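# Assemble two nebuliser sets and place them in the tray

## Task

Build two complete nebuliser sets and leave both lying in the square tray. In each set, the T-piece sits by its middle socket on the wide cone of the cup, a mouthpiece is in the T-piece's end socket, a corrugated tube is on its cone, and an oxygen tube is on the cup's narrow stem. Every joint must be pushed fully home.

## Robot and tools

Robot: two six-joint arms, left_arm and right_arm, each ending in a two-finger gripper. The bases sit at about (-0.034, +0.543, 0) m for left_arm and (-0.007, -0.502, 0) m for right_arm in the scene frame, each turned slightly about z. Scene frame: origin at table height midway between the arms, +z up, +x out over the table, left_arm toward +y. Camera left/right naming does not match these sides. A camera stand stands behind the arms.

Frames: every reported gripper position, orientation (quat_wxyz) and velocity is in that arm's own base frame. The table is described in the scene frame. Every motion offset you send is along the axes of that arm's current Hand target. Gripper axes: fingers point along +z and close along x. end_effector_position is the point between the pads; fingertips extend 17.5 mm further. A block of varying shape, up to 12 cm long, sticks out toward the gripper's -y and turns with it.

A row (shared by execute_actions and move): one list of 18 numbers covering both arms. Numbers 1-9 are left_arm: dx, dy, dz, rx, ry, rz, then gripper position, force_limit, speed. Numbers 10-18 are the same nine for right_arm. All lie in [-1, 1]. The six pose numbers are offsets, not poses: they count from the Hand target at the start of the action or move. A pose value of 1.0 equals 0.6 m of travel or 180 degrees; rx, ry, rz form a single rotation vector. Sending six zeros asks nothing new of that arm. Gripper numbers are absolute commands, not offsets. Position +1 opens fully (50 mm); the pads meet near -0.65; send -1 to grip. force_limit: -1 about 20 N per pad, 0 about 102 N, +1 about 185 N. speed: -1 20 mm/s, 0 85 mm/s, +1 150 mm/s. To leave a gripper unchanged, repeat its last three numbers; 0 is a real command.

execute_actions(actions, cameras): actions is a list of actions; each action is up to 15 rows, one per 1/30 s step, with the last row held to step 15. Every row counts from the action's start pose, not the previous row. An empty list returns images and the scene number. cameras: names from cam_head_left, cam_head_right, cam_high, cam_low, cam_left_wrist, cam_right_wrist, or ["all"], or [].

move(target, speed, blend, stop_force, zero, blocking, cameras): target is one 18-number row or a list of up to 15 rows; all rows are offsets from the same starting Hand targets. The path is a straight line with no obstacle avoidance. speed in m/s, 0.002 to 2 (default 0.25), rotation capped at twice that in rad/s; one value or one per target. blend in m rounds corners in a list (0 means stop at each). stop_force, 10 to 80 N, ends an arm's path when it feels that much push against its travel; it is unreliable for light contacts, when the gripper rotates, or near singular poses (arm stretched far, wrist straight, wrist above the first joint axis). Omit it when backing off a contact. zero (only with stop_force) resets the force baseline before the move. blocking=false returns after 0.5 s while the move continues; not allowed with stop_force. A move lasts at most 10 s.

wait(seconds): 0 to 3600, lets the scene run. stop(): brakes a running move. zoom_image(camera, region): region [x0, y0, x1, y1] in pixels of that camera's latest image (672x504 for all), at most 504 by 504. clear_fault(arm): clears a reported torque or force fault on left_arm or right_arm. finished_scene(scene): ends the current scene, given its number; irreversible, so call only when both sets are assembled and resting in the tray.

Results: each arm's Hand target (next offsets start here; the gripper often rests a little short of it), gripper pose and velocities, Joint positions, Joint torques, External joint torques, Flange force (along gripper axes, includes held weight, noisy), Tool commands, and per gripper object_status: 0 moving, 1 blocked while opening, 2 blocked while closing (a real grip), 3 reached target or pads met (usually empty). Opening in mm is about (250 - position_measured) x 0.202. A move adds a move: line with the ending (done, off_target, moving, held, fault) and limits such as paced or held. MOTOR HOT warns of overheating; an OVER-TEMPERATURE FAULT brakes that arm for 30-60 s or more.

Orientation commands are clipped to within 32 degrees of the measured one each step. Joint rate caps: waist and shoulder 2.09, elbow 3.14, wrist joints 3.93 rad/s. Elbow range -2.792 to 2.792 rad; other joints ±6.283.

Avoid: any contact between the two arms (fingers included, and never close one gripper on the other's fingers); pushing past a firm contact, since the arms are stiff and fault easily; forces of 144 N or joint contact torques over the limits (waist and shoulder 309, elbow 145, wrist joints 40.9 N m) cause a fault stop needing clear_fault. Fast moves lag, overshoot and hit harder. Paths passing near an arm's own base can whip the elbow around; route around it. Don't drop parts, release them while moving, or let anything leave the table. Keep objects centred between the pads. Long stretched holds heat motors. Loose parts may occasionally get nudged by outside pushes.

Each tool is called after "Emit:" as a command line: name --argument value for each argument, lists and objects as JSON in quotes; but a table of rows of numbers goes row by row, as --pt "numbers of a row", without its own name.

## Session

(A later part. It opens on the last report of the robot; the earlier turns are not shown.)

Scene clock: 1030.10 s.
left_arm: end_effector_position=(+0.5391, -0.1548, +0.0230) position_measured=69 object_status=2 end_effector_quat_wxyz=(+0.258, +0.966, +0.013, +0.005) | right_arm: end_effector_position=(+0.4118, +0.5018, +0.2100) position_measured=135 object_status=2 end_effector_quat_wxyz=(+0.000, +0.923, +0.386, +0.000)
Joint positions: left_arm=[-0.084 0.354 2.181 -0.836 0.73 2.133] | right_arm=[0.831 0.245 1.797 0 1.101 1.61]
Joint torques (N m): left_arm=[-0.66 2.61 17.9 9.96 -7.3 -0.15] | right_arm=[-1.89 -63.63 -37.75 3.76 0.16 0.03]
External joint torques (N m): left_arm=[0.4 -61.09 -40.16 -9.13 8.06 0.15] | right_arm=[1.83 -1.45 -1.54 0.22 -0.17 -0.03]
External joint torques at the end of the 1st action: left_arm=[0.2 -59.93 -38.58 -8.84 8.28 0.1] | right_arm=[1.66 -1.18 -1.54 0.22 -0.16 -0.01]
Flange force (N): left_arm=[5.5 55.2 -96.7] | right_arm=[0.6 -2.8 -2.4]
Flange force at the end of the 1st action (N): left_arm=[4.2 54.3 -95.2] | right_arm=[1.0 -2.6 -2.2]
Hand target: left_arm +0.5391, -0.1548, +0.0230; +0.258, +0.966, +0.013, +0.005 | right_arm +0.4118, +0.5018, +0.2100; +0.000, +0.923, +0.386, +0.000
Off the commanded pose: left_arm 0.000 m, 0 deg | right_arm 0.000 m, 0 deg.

Emit:
move --pt "0 0.1 -0.1732 0 0 0 -1 0 -0.5 0 0 0 0 0 0 -1 -0.2 -0.5" --pt "-0.0441 0.3722 -0.0838 0 -0.0695 0.1203 -1 0 -0.5 0 0 0 0 0 0 -1 -0.2 -0.5" --pt "-0.0882 0.6372 0.0207 0 -0.1389 0.2406 -1 0 -0.5 0 0 0 0 0 0 -1 -0.2 -0.5" --speed '[0.25,0.35,0.35]' --blend '[0.03,0.03,0]'

Emit:
move --target '[0,0.0017,-0.0029,0.0128,0,0,-1,0,-0.5,0,0,0,0,0,0,-1,-0.2,-0.5]' --speed 0.25 --cameras '["cam_high","cam_low","cam_left_wrist","cam_right_wrist"]'

Emit:
zoom_image --camera "cam_high" --region '[330, 110, 410, 180]'

Emit:
zoom_image --camera "cam_low" --region '[270, 190, 390, 270]'

Scene clock: 1040.97 s.
left_arm: end_effector_position=(+0.4948, -0.4938, +0.2025) position_measured=69 object_status=2 end_effector_quat_wxyz=(+0.234, +0.881, -0.397, -0.105) | right_arm: end_effector_position=(+0.4118, +0.5018, +0.2100) position_measured=135 object_status=2 end_effector_quat_wxyz=(+0.000, +0.923, +0.386, +0.000)
Joint positions: left_arm=[-0.631 0.386 1.694 -0.54 1.233 2.012] | right_arm=[0.831 0.245 1.797 0 1.101 1.61]
Joint torques (N m): left_arm=[2.27 -77.78 -36.85 2.33 0.17 -0.13] | right_arm=[-1.99 -64.02 -37.81 3.73 0.13 -0.01]
External joint torques (N m): left_arm=[-2.38 2 0.46 -0.31 0.43 0.13] | right_arm=[1.62 -0.82 -1.37 0.24 -0.13 0.02]
Flange force (N): left_arm=[2.6 1.3 2.6] | right_arm=[1.3 -2.6 -1.8]
Hand target: left_arm +0.4948, -0.4939, +0.2025; +0.234, +0.881, -0.397, -0.105 | right_arm +0.4118, +0.5018, +0.2100; +0.000, +0.923, +0.386, +0.000
Off the commanded pose: left_arm 0.000 m, 0 deg | right_arm 0.000 m, 0 deg.
move: done

Scene clock: 1041.47 s.
left_arm: end_effector_position=(+0.4948, -0.4939, +0.2045) position_measured=69 object_status=2 end_effector_quat_wxyz=(+0.217, +0.886, -0.399, -0.097) | right_arm: end_effector_position=(+0.4118, +0.5018, +0.2100) position_measured=135 object_status=2 end_effector_quat_wxyz=(+0.000, +0.923, +0.386, +0.000)
Joint positions: left_arm=[-0.645 0.376 1.693 -0.502 1.22 1.982] | right_arm=[0.831 0.245 1.797 0 1.101 1.61]
Joint torques (N m): left_arm=[1.6 -78.14 -37.17 2.47 0.12 -0.16] | right_arm=[-1.97 -63.85 -37.77 3.72 0.15 0.03]
External joint torques (N m): left_arm=[-1.26 2.92 0.38 -0.25 0.39 0.16] | right_arm=[2.07 -1.48 -1.57 0.27 -0.16 -0.03]
Flange force (N): left_arm=[3.7 -0.6 2.2] | right_arm=[0.6 -3.2 -2.4]
Hand target: left_arm +0.4947, -0.4939, +0.2045; +0.217, +0.886, -0.399, -0.097 | right_arm +0.4118, +0.5018, +0.2100; +0.000, +0.923, +0.386, +0.000
Off the commanded pose: left_arm 0.000 m, 0 deg | right_arm 0.000 m, 0 deg.
move: done

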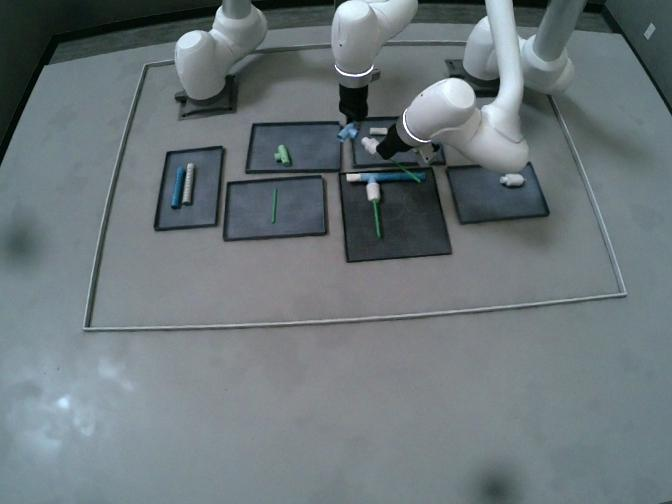

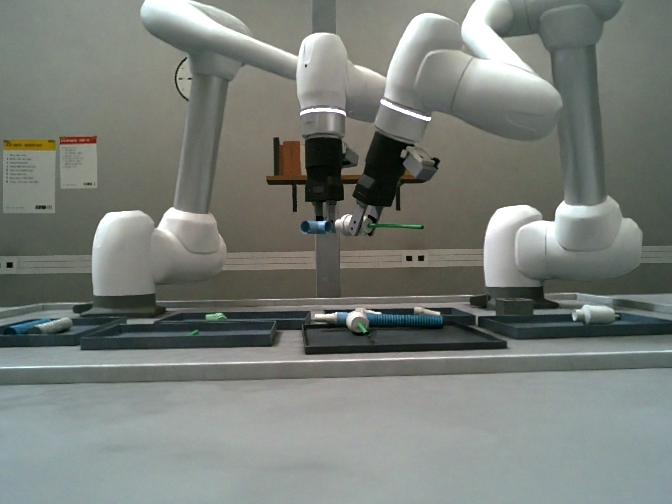

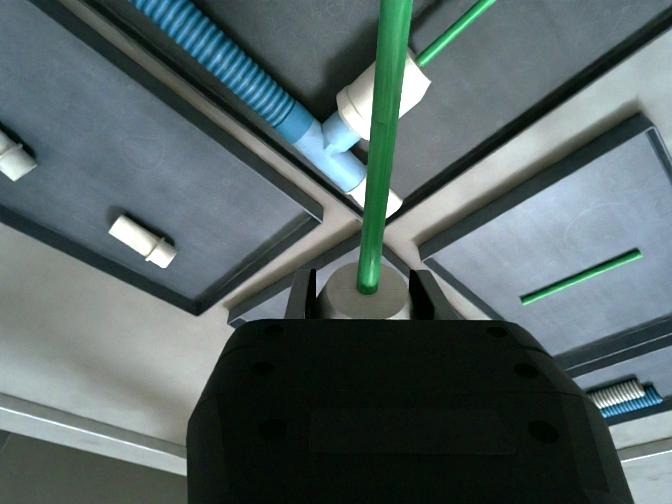

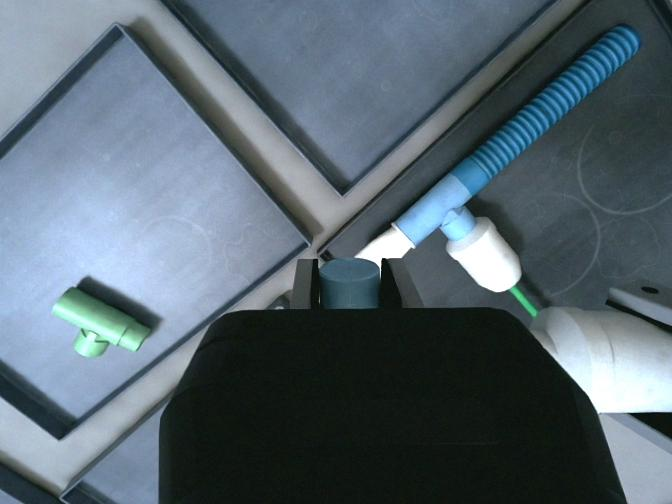

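Scaled by 6.300 from the camera's image (finer frame: 960x720).

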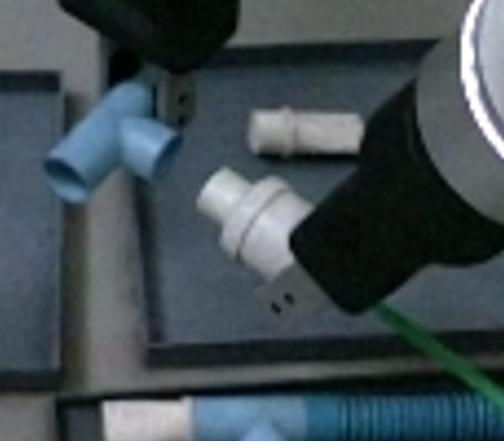

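Scaled by 4.200 from the camera's image (finer frame: 960x720).

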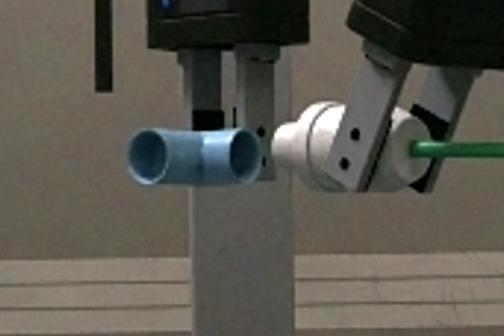

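Emit:
move --pt "0 0 0 0 0 0 -1 0 -0.5 0.02 0.0007 -0.0013 0 0 0 -1 -0.2 -0.5" --pt "0 0 0 0 0 0 -1 0 -0.5 0.1 0.0037 -0.0013 0 0 0 -1 -0.2 -0.5" --speed '[0.05,0.015]' --blend '[0.002,0]' --stop_force 10 --cameras '["cam_low","cam_high"]'

Emit:
zoom_image --camera "cam_low" --region '[270, 190, 390, 270]'

Emit:
zoom_image --camera "cam_high" --region '[330, 110, 410, 180]'

Scene clock: 1052.87 s.
left_arm: end_effector_position=(+0.4947, -0.4939, +0.2045) position_measured=69 object_status=2 end_effector_quat_wxyz=(+0.217, +0.886, -0.399, -0.097) | right_arm: end_effector_position=(+0.4322, +0.5211, +0.2106) position_measured=135 object_status=2 end_effector_quat_wxyz=(+0.000, +0.923, +0.386, -0.001)
Joint positions: left_arm=[-0.646 0.376 1.693 -0.502 1.22 1.982] | right_arm=[0.828 0.286 1.741 0 1.116 1.606]
Joint torques (N m): left_arm=[-9.49 -78.37 -35.68 -0.79 1.89 0.02] | right_arm=[-3.2 -66.94 -46.31 3.17 -4.64 -0.53]
External joint torques (N m): left_arm=[9.53 3.29 -1.01 2.99 -1.38 -0.02] | right_arm=[2.97 -2.5 6.76 0.84 4.63 0.53]
Flange force (N): left_arm=[3.5 -14.2 -4.3] | right_arm=[-14.9 -3.9 -3.0]
Hand target: left_arm +0.4947, -0.4939, +0.2045; +0.217, +0.886, -0.399, -0.097 | right_arm +0.4322, +0.5210, +0.2107; +0.000, +0.923, +0.386, -0.001 (not the last commanded pose)
Off the commanded pose: left_arm 0.000 m, 0 deg | right_arm 0.032 m, 0 deg.
move: contact (right_arm); path passed 1 of 2 targets
Images, in order (width x height): cam_high 672x504, cam_low 672x504.

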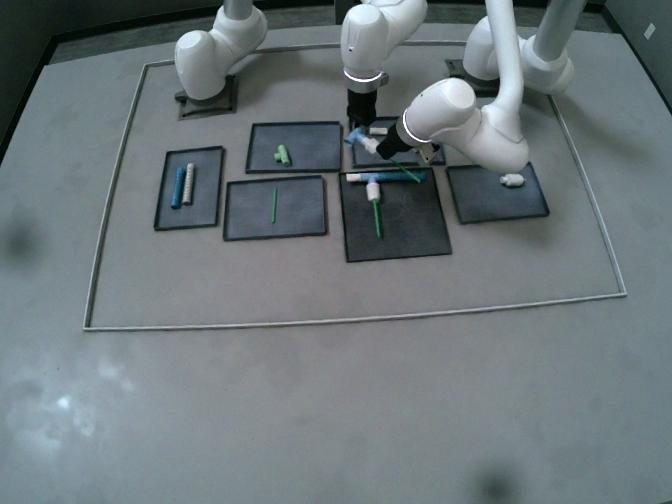

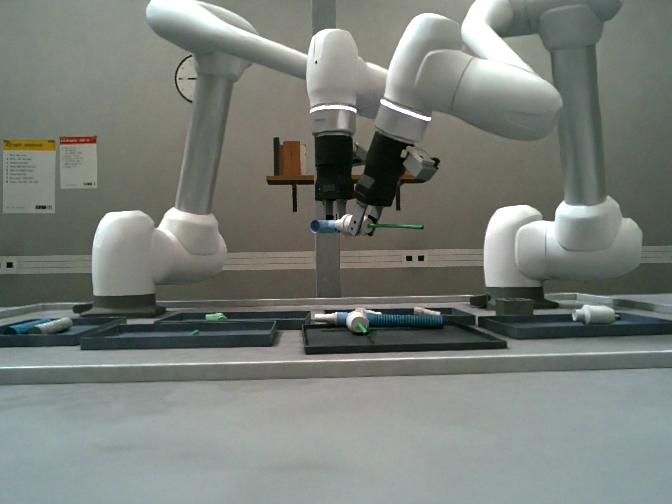

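Scaled by 4.200 from the camera's image (finer frame: 960x720).

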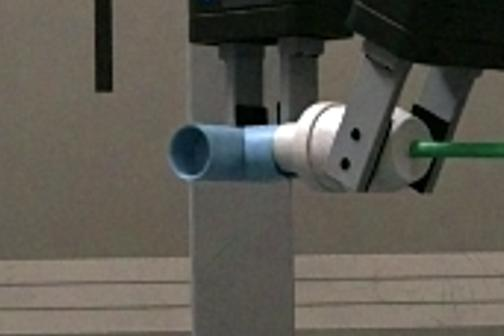

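Scaled by 6.300 from the camera's image (finer frame: 960x720).

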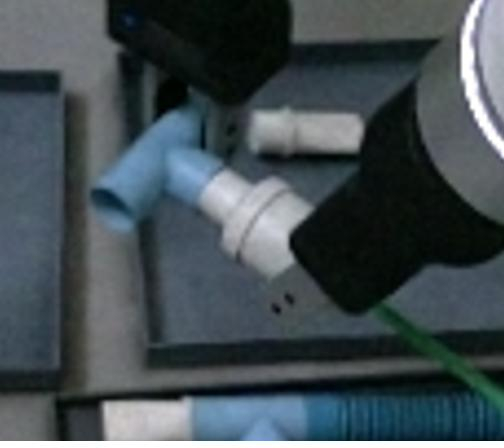

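Emit:
move --target '[0,0,0,0,0,0,-1,0,-0.5,0.05,0.0018,0,0,0,0,-1,-0.2,-0.5]' --speed 0.012 --stop_force 20

Emit:
move --target '[0,0,0,0,0,0,-1,0,-0.5,0.05,0.0018,0,0,0,0,-1,-0.2,-0.5]' --speed 0.012 --stop_force 20 --cameras '["cam_low","cam_high"]'

Emit:
zoom_image --camera "cam_low" --region '[270, 190, 390, 270]'

Scene clock: 1057.73 s.
left_arm: end_effector_position=(+0.4948, -0.4939, +0.2045) position_measured=69 object_status=2 end_effector_quat_wxyz=(+0.217, +0.886, -0.399, -0.097) | right_arm: end_effector_position=(+0.4400, +0.5285, +0.2106) position_measured=135 object_status=2 end_effector_quat_wxyz=(+0.000, +0.923, +0.386, -0.001)
Joint positions: left_arm=[-0.646 0.376 1.692 -0.502 1.22 1.982] | right_arm=[0.826 0.302 1.72 0 1.122 1.605]
Joint torques (N m): left_arm=[-25.06 -80.19 -37.62 -6.65 2.82 -0.12] | right_arm=[0.05 -65.66 -56.63 3.93 -11.43 -1.32]
External joint torques (N m): left_arm=[25.02 5.13 0.9 8.84 -2.3 0.12] | right_arm=[0.06 -6.19 16.81 0.11 11.43 1.32]
Flange force (N): left_arm=[-2.2 -35.0 -11.8] | right_arm=[-36.7 1.1 -7.0]
Hand target: left_arm +0.4947, -0.4939, +0.2045; +0.217, +0.886, -0.399, -0.097 | right_arm +0.4400, +0.5284, +0.2106; +0.001, +0.923, +0.386, -0.001 (not the last commanded pose)
Off the commanded pose: left_arm 0.000 m, 0 deg | right_arm 0.019 m, 0 deg.
move: contact (right_arm)

Scene clock: 1058.97 s.
left_arm: end_effector_position=(+0.4948, -0.4938, +0.2045) position_measured=69 object_status=2 end_effector_quat_wxyz=(+0.217, +0.886, -0.399, -0.097) | right_arm: end_effector_position=(+0.4457, +0.5339, +0.2105) position_measured=135 object_status=2 end_effector_quat_wxyz=(+0.001, +0.923, +0.386, -0.001)
Joint positions: left_arm=[-0.645 0.376 1.692 -0.502 1.22 1.982] | right_arm=[0.826 0.313 1.704 0 1.127 1.605]
Joint torques (N m): left_arm=[-44.83 -81.41 -25.89 -10.58 10.62 0.64] | right_arm=[-14.02 -65.35 -70.79 -1.09 -19.81 -1.56]
External joint torques (N m): left_arm=[44.79 6.32 -10.99 12.79 -10.11 -0.65] | right_arm=[14.17 -7.5 30.96 5.13 19.81 1.56]
Flange force (N): left_arm=[15.3 -60.0 -25.0] | right_arm=[-63.3 -17.4 -7.7]
Hand target: left_arm +0.4947, -0.4939, +0.2045; +0.217, +0.886, -0.399, -0.097 | right_arm +0.4457, +0.5338, +0.2105; +0.001, +0.923, +0.386, -0.001 (not the last commanded pose)
Off the commanded pose: left_arm 0.000 m, 0 deg | right_arm 0.022 m, 0 deg.
move: contact (right_arm)
Images, in order (width x height): cam_high 672x504, cam_low 672x504.

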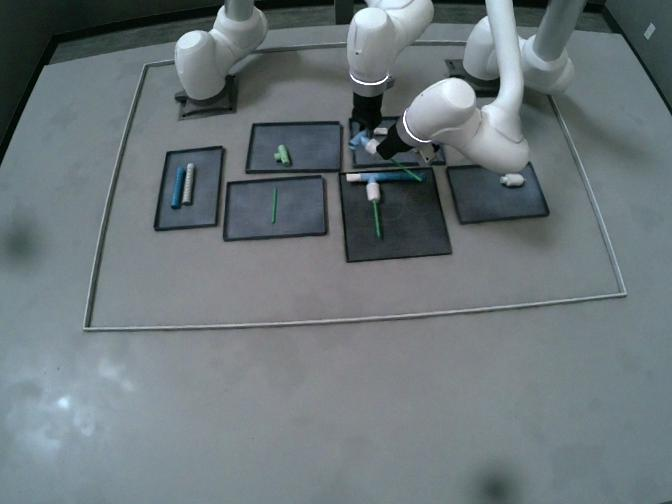

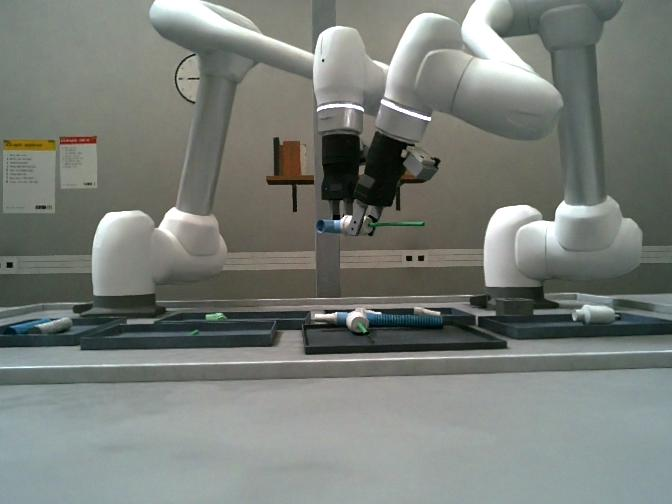

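Scaled by 4.200 from the camera's image (finer frame: 960x720).

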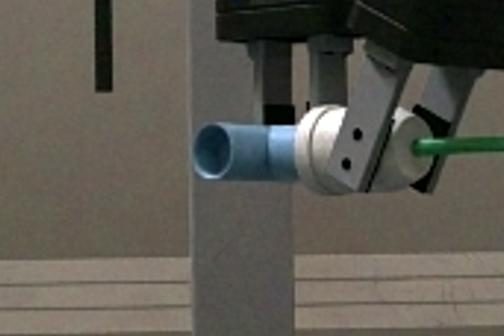

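Emit:
move --target '[0,0,0,0,0,0,-1,0,-0.5,0.04,-0.0005,0,0,0,0,-1,-0.2,-0.5]' --speed 0.01 --stop_force 25

Emit:
move --target '[0,0,0,0,0,0,-1,0,-0.5,-0.03,-0.0011,0,0,0,0,-1,-0.2,-0.5]' --speed 0.015 --stop_force 25 --zero false --cameras '["cam_low","cam_high"]'

Emit:
zoom_image --camera "cam_low" --region '[270, 190, 390, 270]'

Scene clock: 1065.53 s.
left_arm: end_effector_position=(+0.4947, -0.4939, +0.2045) position_measured=69 object_status=2 end_effector_quat_wxyz=(+0.217, +0.886, -0.399, -0.097) | right_arm: end_effector_position=(+0.4472, +0.5355, +0.2104) position_measured=135 object_status=2 end_effector_quat_wxyz=(+0.001, +0.923, +0.386, -0.001)
Joint positions: left_arm=[-0.646 0.376 1.693 -0.502 1.22 1.982] | right_arm=[0.826 0.317 1.699 0 1.128 1.605]
Joint torques (N m): left_arm=[-71.67 -83.41 -18.27 -18.39 16.75 0.32] | right_arm=[-22.65 -63.11 -90.35 -3.94 -31.49 -1.7]
External joint torques (N m): left_arm=[71.71 8.39 -18.4 20.59 -16.23 -0.32] | right_arm=[22.74 -10.33 50.52 7.99 31.49 1.7]
Flange force (N): left_arm=[23.2 -95.9 -41.5] | right_arm=[-101.0 -26.7 -9.7]
Hand target: left_arm +0.4947, -0.4939, +0.2045; +0.217, +0.886, -0.399, -0.097 | right_arm +0.4472, +0.5355, +0.2104; +0.001, +0.923, +0.386, -0.001 (not the last commanded pose)
Off the commanded pose: left_arm 0.000 m, 0 deg | right_arm 0.022 m, 0 deg.
move: contact (right_arm)

Scene clock: 1066.63 s.
left_arm: end_effector_position=(+0.4947, -0.4939, +0.2045) position_measured=69 object_status=2 end_effector_quat_wxyz=(+0.217, +0.886, -0.399, -0.097) | right_arm: end_effector_position=(+0.4448, +0.5331, +0.2107) position_measured=135 object_status=2 end_effector_quat_wxyz=(+0.000, +0.923, +0.386, -0.001)
Joint positions: left_arm=[-0.646 0.376 1.693 -0.502 1.22 1.982] | right_arm=[0.826 0.311 1.707 0 1.125 1.605]
Joint torques (N m): left_arm=[-13.99 -78.81 -28.88 -0.56 6.02 1.04] | right_arm=[-10.75 -70.61 -49.51 -0.01 -6.48 -0.87]
External joint torques (N m): left_arm=[14.4 3.47 -8.08 2.8 -5.52 -1.04] | right_arm=[10.43 -1.89 9.77 4.03 6.48 0.87]
Flange force (N): left_arm=[15.5 -19.3 -8.0] | right_arm=[-19.4 -14.7 -2.5]
Hand target: left_arm +0.4947, -0.4939, +0.2045; +0.217, +0.886, -0.399, -0.097 | right_arm +0.4448, +0.5331, +0.2106; +0.000, +0.923, +0.386, -0.001 (not the last commanded pose)
Off the commanded pose: left_arm 0.000 m, 0 deg | right_arm 0.015 m, 0 deg.
move: contact (right_arm)
Images, in order (width x height): cam_high 672x504, cam_low 672x504.

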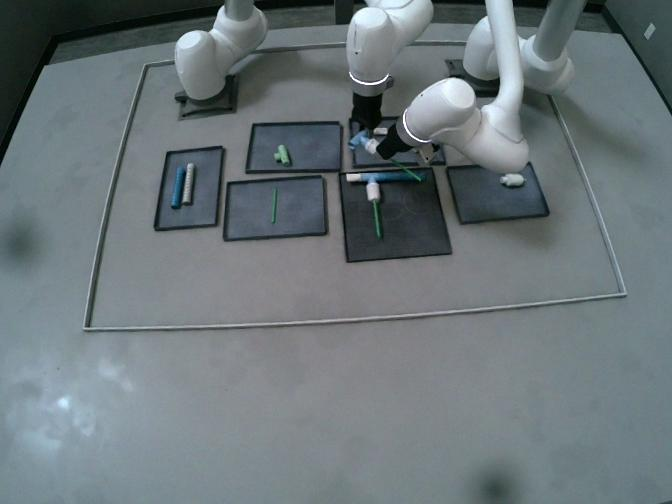

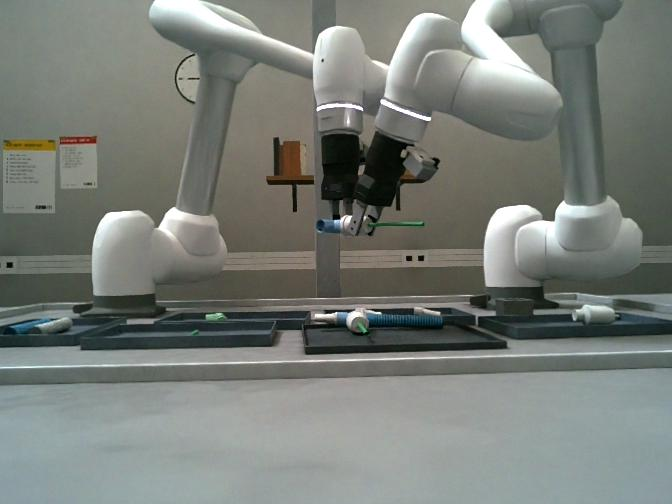

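Scaled by 4.200 from the camera's image (finer frame: 960x720).

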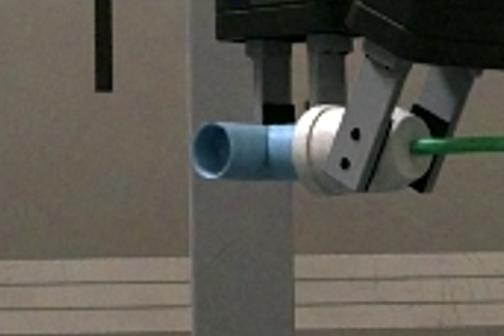

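Emit:
move --target '[0,0,0,0,0,0,-1,0,-0.5,-0.03,-0.0011,0,0,0,0,-1,-0.2,-0.5]' --speed 0.012 --stop_force 42 --cameras '["cam_low","cam_high"]'

Emit:
zoom_image --camera "cam_low" --region '[270, 190, 390, 270]'

Scene clock: 1070.97 s.
left_arm: end_effector_position=(+0.4947, -0.4939, +0.2045) position_measured=69 object_status=2 end_effector_quat_wxyz=(+0.217, +0.886, -0.399, -0.097) | right_arm: end_effector_position=(+0.4431, +0.5314, +0.2108) position_measured=135 object_status=2 end_effector_quat_wxyz=(+0.000, +0.923, +0.386, +0.000)
Joint positions: left_arm=[-0.646 0.376 1.693 -0.502 1.22 1.982] | right_arm=[0.826 0.307 1.712 0 1.123 1.605]
Joint torques (N m): left_arm=[23.86 -75.79 -37.42 10.79 -1.87 1.2] | right_arm=[-1.51 -74.78 -22.43 3.24 10.11 -0.26]
External joint torques (N m): left_arm=[-24.23 0.52 0.59 -8.61 2.39 -1.2] | right_arm=[1.6 2.6 -17.32 0.79 -10.11 0.26]
Flange force (N): left_arm=[7.4 31.7 15.3] | right_arm=[33.0 -5.5 1.6]
Hand target: left_arm +0.4947, -0.4939, +0.2045; +0.217, +0.886, -0.399, -0.097 | right_arm +0.4431, +0.5314, +0.2107; +0.000, +0.923, +0.386, +0.000 (not the last commanded pose)
Off the commanded pose: left_arm 0.000 m, 0 deg | right_arm 0.016 m, 0 deg.
move: contact (right_arm)
Images, in order (width x height): cam_high 672x504, cam_low 672x504.

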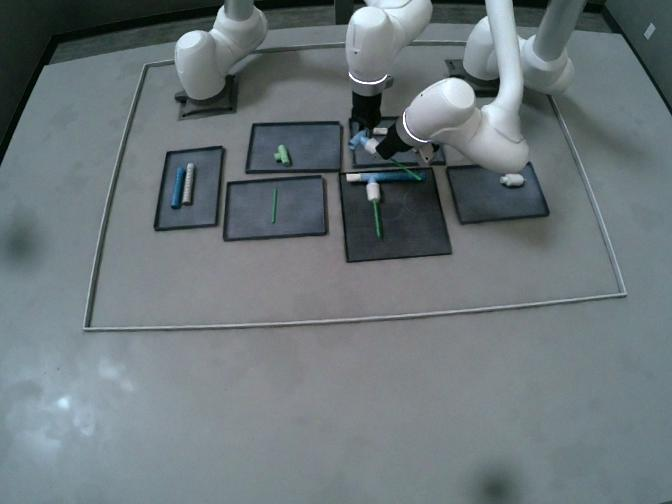

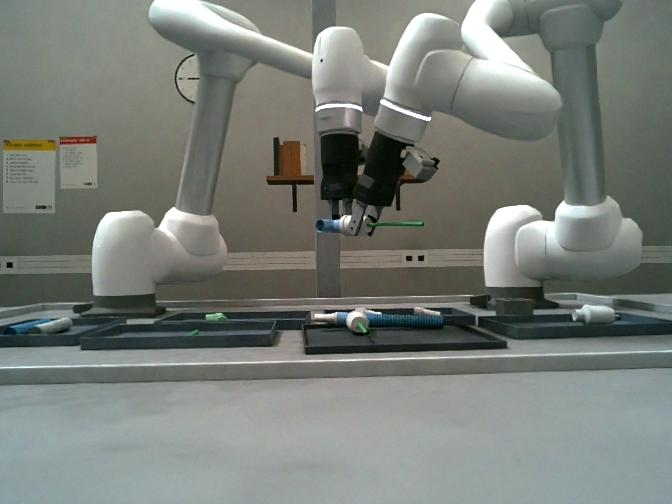

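Scaled by 4.200 from the camera's image (finer frame: 960x720).

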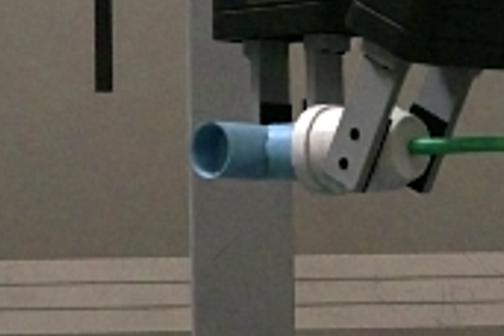

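Emit:
move --target '[0,0,0,0,0,0,-1,0,-0.5,0.0015,0,0,0,0,0,-1,-0.2,-0.5]' --speed 0.02

Emit:
execute_actions --actions '[[[0,0,0,0,0,0,0.736,0,-0.5,0,0,0,0,0,0,-1,-0.2,-0.5]]]'

Emit:
move --target '[0,0,-0.25,0,0,0,0.736,0,-0.5,0,0,0,0,0,0,-1,-0.2,-0.5]' --speed 0.3

Emit:
move --target '[0,0,0,0,0,0,0.736,0,-0.5,-0.2703,0.279,0,0,0,-0.4894,-1,-0.2,-0.5]' --speed 0.4 --cameras '["cam_high","cam_right_wrist"]'

Scene clock: 1076.10 s.
left_arm: end_effector_position=(+0.4948, -0.4939, +0.2045) position_measured=69 object_status=2 end_effector_quat_wxyz=(+0.217, +0.886, -0.399, -0.097) | right_arm: end_effector_position=(+0.4437, +0.5321, +0.2107) position_measured=135 object_status=2 end_effector_quat_wxyz=(+0.000, +0.923, +0.386, +0.000)
Joint positions: left_arm=[-0.646 0.376 1.693 -0.502 1.22 1.982] | right_arm=[0.826 0.308 1.71 0 1.124 1.605]
Joint torques (N m): left_arm=[9.92 -76.32 -34.75 6.57 0.57 1.08] | right_arm=[-4.21 -73.68 -32.74 2.38 3.79 -0.51]
External joint torques (N m): left_arm=[-10.74 1.38 -1.86 -4.43 -0.04 -1.08] | right_arm=[4.05 1.58 -6.94 1.64 -3.79 0.51]
Flange force (N): left_arm=[9.0 14.0 7.1] | right_arm=[14.0 -7.8 0.6]
Hand target: left_arm +0.4947, -0.4939, +0.2045; +0.217, +0.886, -0.399, -0.097 | right_arm +0.4437, +0.5321, +0.2107; +0.000, +0.923, +0.386, +0.000
Off the commanded pose: left_arm 0.000 m, 0 deg | right_arm 0.000 m, 0 deg.
move: done

Scene clock: 1076.80 s.
left_arm: end_effector_position=(+0.4947, -0.4939, +0.2045) position_measured=43 object_status=3 end_effector_quat_wxyz=(+0.217, +0.886, -0.399, -0.097) | right_arm: end_effector_position=(+0.4437, +0.5321, +0.2107) position_measured=135 object_status=2 end_effector_quat_wxyz=(+0.000, +0.923, +0.386, +0.000)
Joint positions: left_arm=[-0.646 0.376 1.693 -0.502 1.22 1.982] | right_arm=[0.826 0.308 1.71 0 1.124 1.605]
Joint torques (N m): left_arm=[1.83 -77.99 -37.09 2.55 0.12 -0.11] | right_arm=[-2.12 -70.73 -38.37 3.79 0.14 0.02]
External joint torques (N m): left_arm=[-1.5 2.92 0.37 -0.32 0.39 0.11] | right_arm=[2.32 -1.64 -1.43 0.25 -0.14 -0.02]
Flange force (N): left_arm=[3.8 -0.2 2.4] | right_arm=[0.3 -3.4 -2.4]
Hand target: left_arm +0.4947, -0.4939, +0.2045; +0.217, +0.886, -0.399, -0.097 | right_arm +0.4437, +0.5321, +0.2107; +0.000, +0.923, +0.386, +0.000
Off the commanded pose: left_arm 0.000 m, 0 deg | right_arm 0.000 m, 0 deg.

Scene clock: 1077.73 s.
left_arm: end_effector_position=(+0.5464, -0.4479, +0.3376) position_measured=43 object_status=3 end_effector_quat_wxyz=(+0.217, +0.886, -0.399, -0.097) | right_arm: end_effector_position=(+0.4437, +0.5321, +0.2107) position_measured=135 object_status=2 end_effector_quat_wxyz=(+0.000, +0.923, +0.386, +0.000)
Joint positions: left_arm=[-0.553 0.326 1.506 -0.46 1.469 1.948] | right_arm=[0.826 0.308 1.71 0 1.124 1.605]
Joint torques (N m): left_arm=[1.93 -78.92 -40.9 2.87 0.1 -0.11] | right_arm=[-1.91 -70.77 -38.36 3.74 0.15 -0.02]
External joint torques (N m): left_arm=[-1.85 4.62 0.07 -0.34 0.38 0.11] | right_arm=[1.64 -1.78 -1.59 0.3 -0.16 0.02]
Flange force (N): left_arm=[7.5 -0.9 1.3] | right_arm=[0.4 -2.4 -2.6]
Hand target: left_arm +0.5465, -0.4479, +0.3376; +0.217, +0.886, -0.399, -0.097 | right_arm +0.4437, +0.5321, +0.2107; +0.000, +0.923, +0.386, +0.000
Off the commanded pose: left_arm 0.000 m, 0 deg | right_arm 0.000 m, 0 deg.
move: done

Scene clock: 1080.17 s.
left_arm: end_effector_position=(+0.5465, -0.4479, +0.3376) position_measured=43 object_status=3 end_effector_quat_wxyz=(+0.217, +0.886, -0.399, -0.097) | right_arm: end_effector_position=(+0.4490, +0.2991, +0.2109) position_measured=135 object_status=2 end_effector_quat_wxyz=(+0.000, +0.395, +0.919, +0.000)
Joint positions: left_arm=[-0.553 0.326 1.506 -0.46 1.47 1.948] | right_arm=[0.524 0.079 1.995 -0.001 1.069 -0.235]
Joint torques (N m): left_arm=[1.69 -77.25 -41.25 2.82 0.05 -0.17] | right_arm=[-2.09 -45.33 -37.28 3.62 0.22 0]
External joint torques (N m): left_arm=[-2.27 2.64 0.15 -0.32 0.42 0.17] | right_arm=[2.02 -1.54 -1.28 0.22 -0.17 0]
Flange force (N): left_arm=[4.5 0.7 1.3] | right_arm=[3.7 0.6 -2.4]
Hand target: left_arm +0.5465, -0.4479, +0.3376; +0.217, +0.886, -0.399, -0.097 | right_arm +0.4490, +0.2991, +0.2109; +0.000, +0.395, +0.919, +0.000
Off the commanded pose: left_arm 0.000 m, 0 deg | right_arm 0.000 m, 0 deg.
move: done

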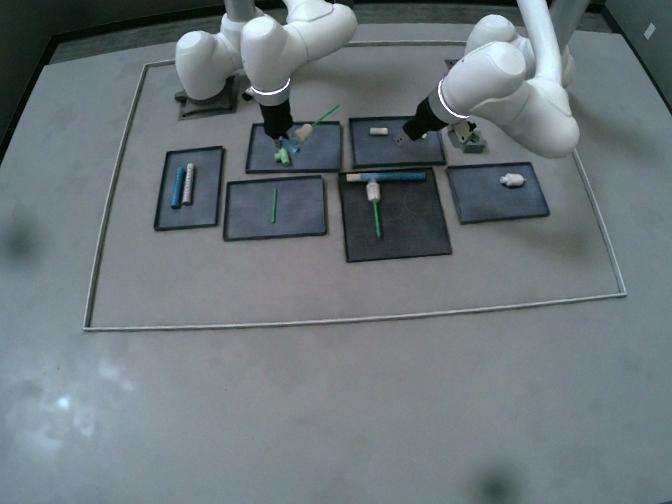

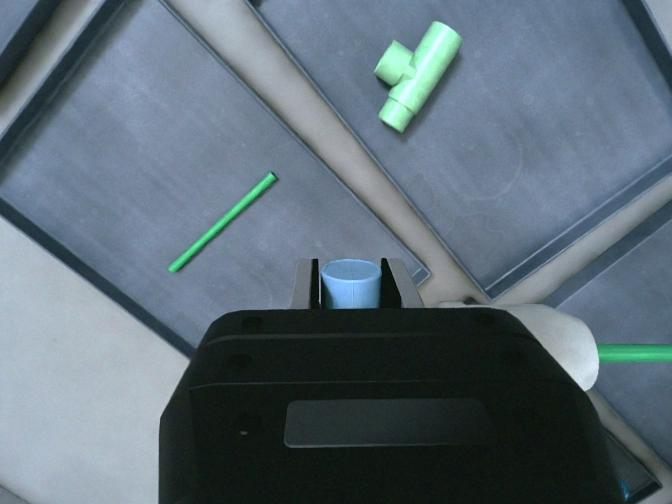

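Emit:
move --target '[-0.2993,0.063,0.3502,0.0562,0.1023,-0.249,0.736,0,-0.5,0,0,0,0,0,0,-1,-0.2,-0.5]' --speed 0.4 --cameras '["cam_left_wrist","cam_high"]'

Scene clock: 1085.40 s.
left_arm: end_effector_position=(+0.3298, -0.4001, +0.1685) position_measured=43 object_status=3 end_effector_quat_wxyz=(+0.146, +0.989, -0.001, +0.002) | right_arm: end_effector_position=(+0.4490, +0.2991, +0.2109) position_measured=135 object_status=2 end_effector_quat_wxyz=(+0.000, +0.395, +0.919, +0.000)
Joint positions: left_arm=[-0.841 0.001 2.192 -0.285 0.745 0.922] | right_arm=[0.524 0.079 1.995 -0.001 1.069 -0.235]
Joint torques (N m): left_arm=[1.73 -37.19 -35.4 3.22 -0.94 0] | right_arm=[-2.1 -45.34 -37.21 3.62 0.24 0.02]
External joint torques (N m): left_arm=[-1.78 2.32 0.33 -0.27 0.43 0] | right_arm=[1.95 -1.69 -1.47 0.23 -0.19 -0.02]
Flange force (N): left_arm=[-0.3 3.7 3.5] | right_arm=[3.5 0.7 -2.7]
Hand target: left_arm +0.3298, -0.4001, +0.1685; +0.146, +0.989, -0.001, +0.002 | right_arm +0.4490, +0.2991, +0.2109; +0.000, +0.395, +0.919, +0.000
Off the commanded pose: left_arm 0.000 m, 0 deg | right_arm 0.000 m, 0 deg.
move: done
Images, in order (width x height): cam_high 672x504, cam_left_wrist 672x504.

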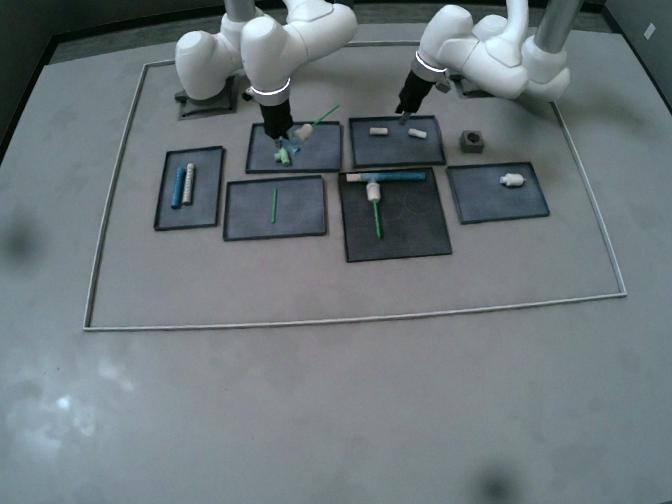

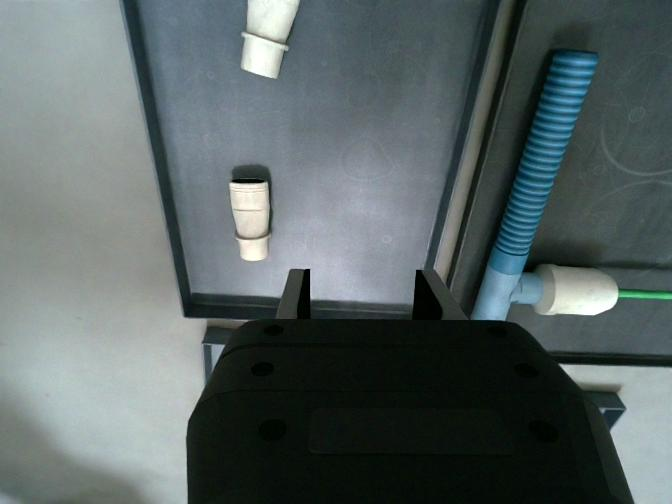

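Emit:
move --target '[-0.1185,0.0197,0.1951,-0.0444,-0.0083,0.0271,0.736,0,-0.5,0,0,0,0,0,0,-1,-0.2,-0.5]' --speed 0.3 --cameras '["cam_left_wrist","cam_head_left"]'

Scene clock: 1103.27 s.
left_arm: end_effector_position=(+0.2590, -0.4452, +0.0597) position_measured=43 object_status=3 end_effector_quat_wxyz=(+0.215, +0.976, -0.045, -0.005) | right_arm: end_effector_position=(+0.4490, +0.2991, +0.2109) position_measured=135 object_status=2 end_effector_quat_wxyz=(+0.000, +0.395, +0.919, +0.000)
Joint positions: left_arm=[-0.962 0.128 2.361 -0.733 0.404 1.345] | right_arm=[0.524 0.079 1.995 -0.001 1.069 -0.235]
Joint torques (N m): left_arm=[1.78 -40.16 -25.02 1.82 -0.72 -0.14] | right_arm=[-2.15 -45.51 -37.33 3.61 0.19 0.04]
External joint torques (N m): left_arm=[-1.69 1.9 0.11 -0.31 0.41 0.14] | right_arm=[2.13 -1.45 -1.3 0.25 -0.14 -0.04]
Flange force (N): left_arm=[-0.8 1.4 5.7] | right_arm=[3.8 0.9 -2.4]
Hand target: left_arm +0.2590, -0.4452, +0.0597; +0.215, +0.976, -0.045, -0.005 | right_arm +0.4490, +0.2991, +0.2109; +0.000, +0.395, +0.919, +0.000
Off the commanded pose: left_arm 0.000 m, 0 deg | right_arm 0.000 m, 0 deg.
move: done
Images, in order (width x height): cam_head_left 672x504, cam_left_wrist 672x504.

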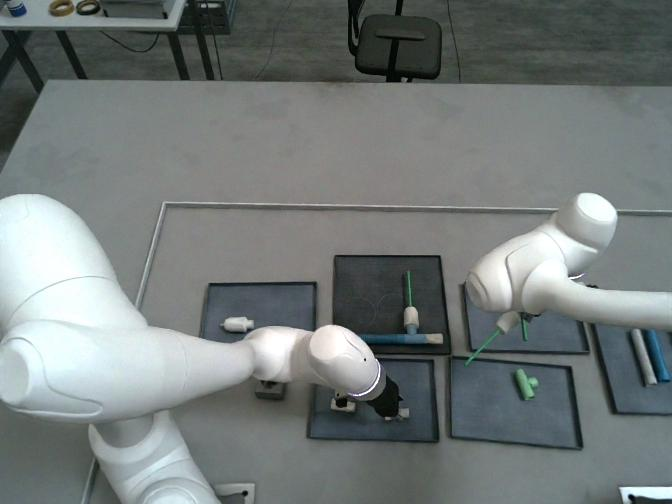

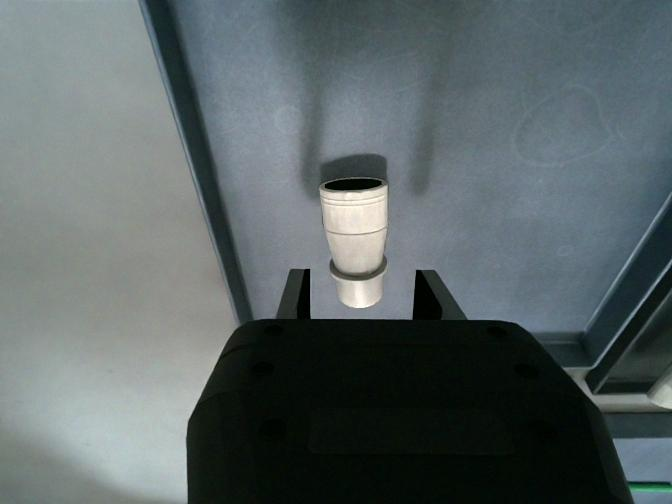

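Emit:
move --target '[-0.0017,-0.0244,0.0524,0,0.0094,-0.0201,0.736,0,-0.5,0,0,0,0,0,0,-1,-0.2,-0.5]' --speed 0.1 --cameras '["cam_left_wrist"]'

Emit:
execute_actions --actions '[[[0,0,0,0,0,0,-1,0,-0.5,0,0,0,0,0,0,-1,-0.2,-0.5]],[[0,0,0,0,0,0,-1,0,-0.5,0,0,0,0,0,0,-1,-0.2,-0.5]]]' --cameras '["cam_left_wrist"]'

Scene clock: 1124.53 s.
left_arm: end_effector_position=(+0.2583, -0.4450, +0.0250) position_measured=43 object_status=3 end_effector_quat_wxyz=(+0.215, +0.977, -0.011, +0.003) | right_arm: end_effector_position=(+0.4490, +0.2991, +0.2109) position_measured=135 object_status=2 end_effector_quat_wxyz=(+0.000, +0.395, +0.919, +0.000)
Joint positions: left_arm=[-0.98 0.186 2.394 -0.893 0.305 1.439] | right_arm=[0.524 0.079 1.995 -0.001 1.069 -0.235]
Joint torques (N m): left_arm=[2.71 -42.01 -20.79 1.52 -0.69 -0.11] | right_arm=[-2.06 -45.48 -37.34 3.61 0.24 0.05]
External joint torques (N m): left_arm=[-2.64 1.42 -0.44 -0.42 0.49 0.11] | right_arm=[1.89 -1.78 -1.44 0.25 -0.2 -0.05]
Flange force (N): left_arm=[0.0 0.0 0.0] | right_arm=[3.4 0.5 -2.7]
Hand target: left_arm +0.2583, -0.4450, +0.0250; +0.215, +0.977, -0.011, +0.003 | right_arm +0.4490, +0.2991, +0.2109; +0.000, +0.395, +0.919, +0.000
Off the commanded pose: left_arm 0.000 m, 0 deg | right_arm 0.000 m, 0 deg.
move: done

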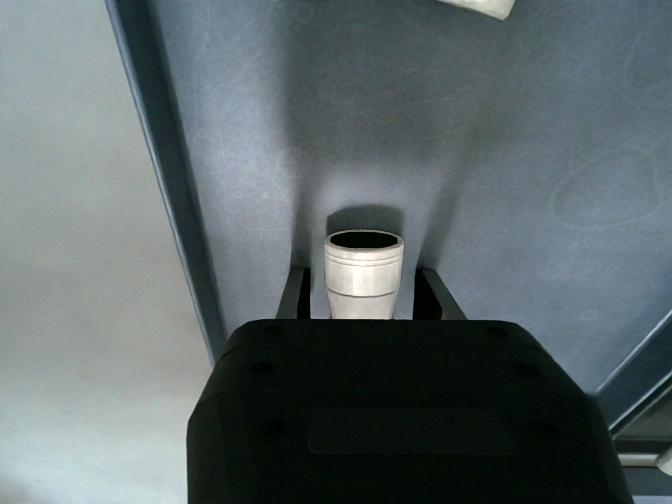

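Scene clock: 1125.73 s.
left_arm: end_effector_position=(+0.2583, -0.4450, +0.0250) position_measured=124 object_status=2 end_effector_quat_wxyz=(+0.215, +0.977, -0.011, +0.003) | right_arm: end_effector_position=(+0.4490, +0.2991, +0.2109) position_measured=135 object_status=2 end_effector_quat_wxyz=(+0.000, +0.395, +0.919, +0.000)
Joint positions: left_arm=[-0.98 0.186 2.394 -0.893 0.305 1.439] | right_arm=[0.524 0.079 1.995 -0.001 1.069 -0.235]
Joint torques (N m): left_arm=[1.75 -42.28 -21.01 1.45 -0.69 -0.13] | right_arm=[-2.32 -45.52 -37.31 3.61 0.21 -0.03]
External joint torques (N m): left_arm=[-1.86 1.9 -0.18 -0.36 0.51 0.13] | right_arm=[2.21 -1.43 -1.36 0.24 -0.17 0.03]
External joint torques at the end of the 1st action: left_arm=[-1.78 2.16 -0.18 -0.4 0.53 0.13] | right_arm=[1.75 -1.39 -1.35 0.22 -0.2 -0.01]
Flange force (N): left_arm=[0.0 0.0 0.0] | right_arm=[4.0 1.0 -2.4]
Flange force at the end of the 1st action (N): left_arm=[0.0 0.0 0.0] | right_arm=[3.1 0.9 -2.3]
Hand target: left_arm +0.2583, -0.4450, +0.0250; +0.215, +0.977, -0.011, +0.003 | right_arm +0.4490, +0.2991, +0.2109; +0.000, +0.395, +0.919, +0.000
Off the commanded pose: left_arm 0.000 m, 0 deg | right_arm 0.000 m, 0 deg.

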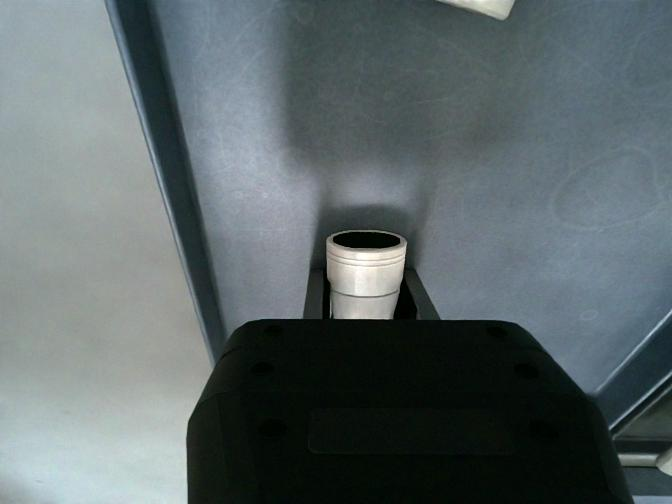

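Emit:
move --pt "0 0.1057 -0.2266 0 0 0 -1 0 -0.5 0 0 0 0 0 0 -1 -0.2 -0.5" --pt "0.4153 0.1674 -0.1922 0.028 -0.1106 0.2372 -1 0 -0.5 0 0 0 0 0 0 -1 -0.2 -0.5" --pt "0.4153 0.1674 -0.1922 0.028 -0.1106 0.2372 -1 0 -0.5 0.2335 0.2085 0.0745 0 0 0 -1 -0.2 -0.5" --speed 0.35 --blend '[0.03,0.02,0]' --cameras '["cam_high","cam_low","cam_left_wrist"]'

Emit:
zoom_image --camera "cam_low" --region '[270, 190, 390, 270]'

Emit:
zoom_image --camera "cam_high" --region '[320, 120, 400, 190]'

Scene clock: 1144.20 s.
left_arm: end_effector_position=(+0.5052, -0.4928, +0.1742) position_measured=124 object_status=2 end_effector_quat_wxyz=(+0.152, +0.900, -0.400, -0.084) | right_arm: end_effector_position=(+0.4434, +0.4867, +0.1661) position_measured=135 object_status=2 end_effector_quat_wxyz=(+0.000, +0.395, +0.919, +0.000)
Joint positions: left_arm=[-0.685 0.399 1.69 -0.371 1.165 1.889] | right_arm=[0.78 0.294 1.821 0 1.027 0.021]
Joint torques (N m): left_arm=[1.67 -80.13 -36.91 3 -0.02 -0.15] | right_arm=[-2.4 -67.74 -36.36 3.52 0.23 0]
External joint torques (N m): left_arm=[-1.39 2.65 0.3 -0.29 0.4 0.14] | right_arm=[2.21 -1.03 -1.41 0.25 -0.18 0]
Flange force (N): left_arm=[3.5 0.3 2.0] | right_arm=[3.4 1.1 -1.8]
Hand target: left_arm +0.5052, -0.4928, +0.1742; +0.152, +0.900, -0.400, -0.084 | right_arm +0.4434, +0.4868, +0.1661; +0.000, +0.395, +0.919, +0.000
Off the commanded pose: left_arm 0.000 m, 0 deg | right_arm 0.000 m, 0 deg.
move: done

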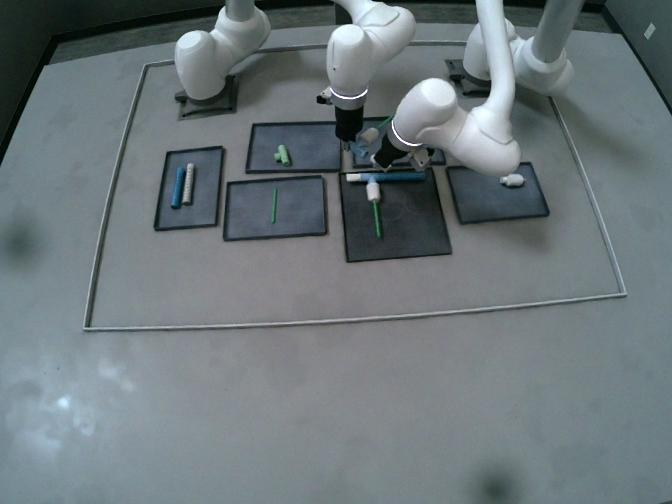

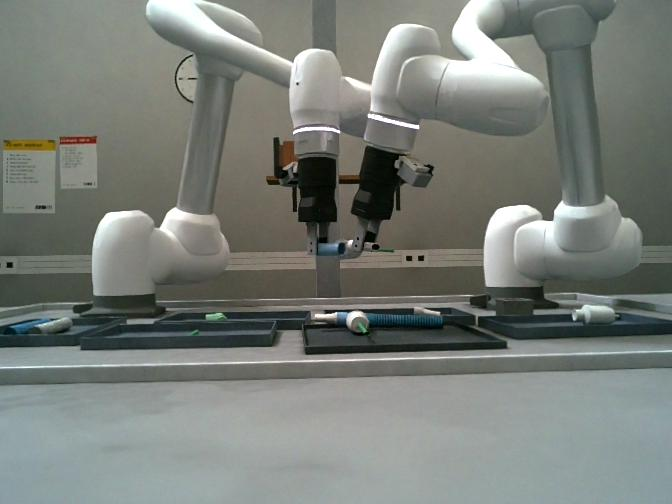

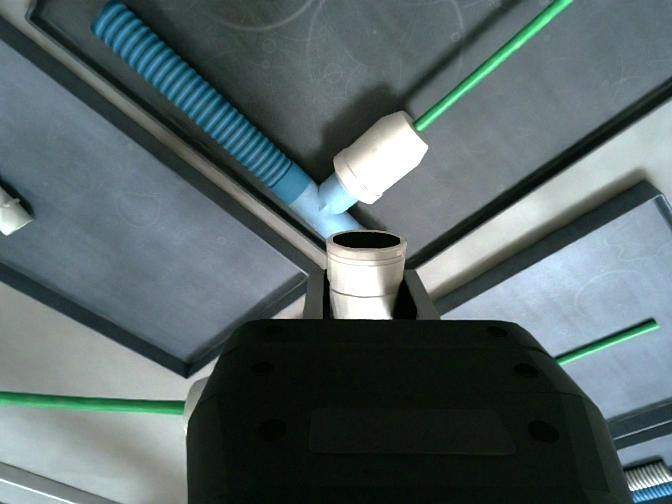

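Scaled by 4.200 from the camera's image (finer frame: 960x720).

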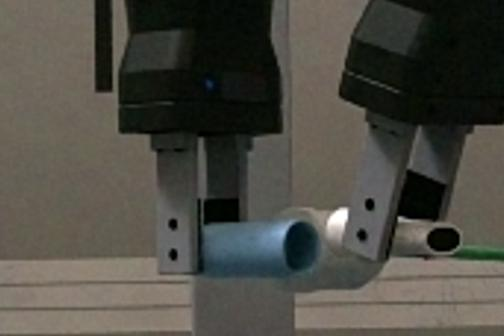

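Scaled by 6.300 from the camera's image (finer frame: 960x720).

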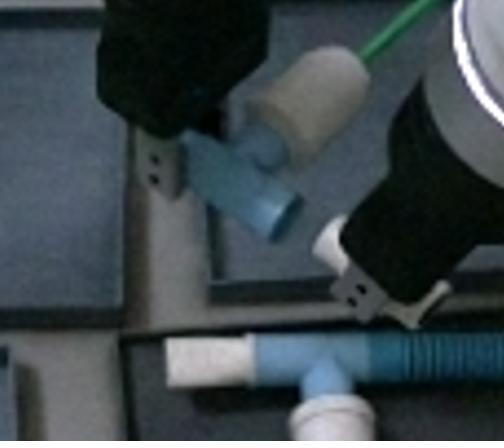

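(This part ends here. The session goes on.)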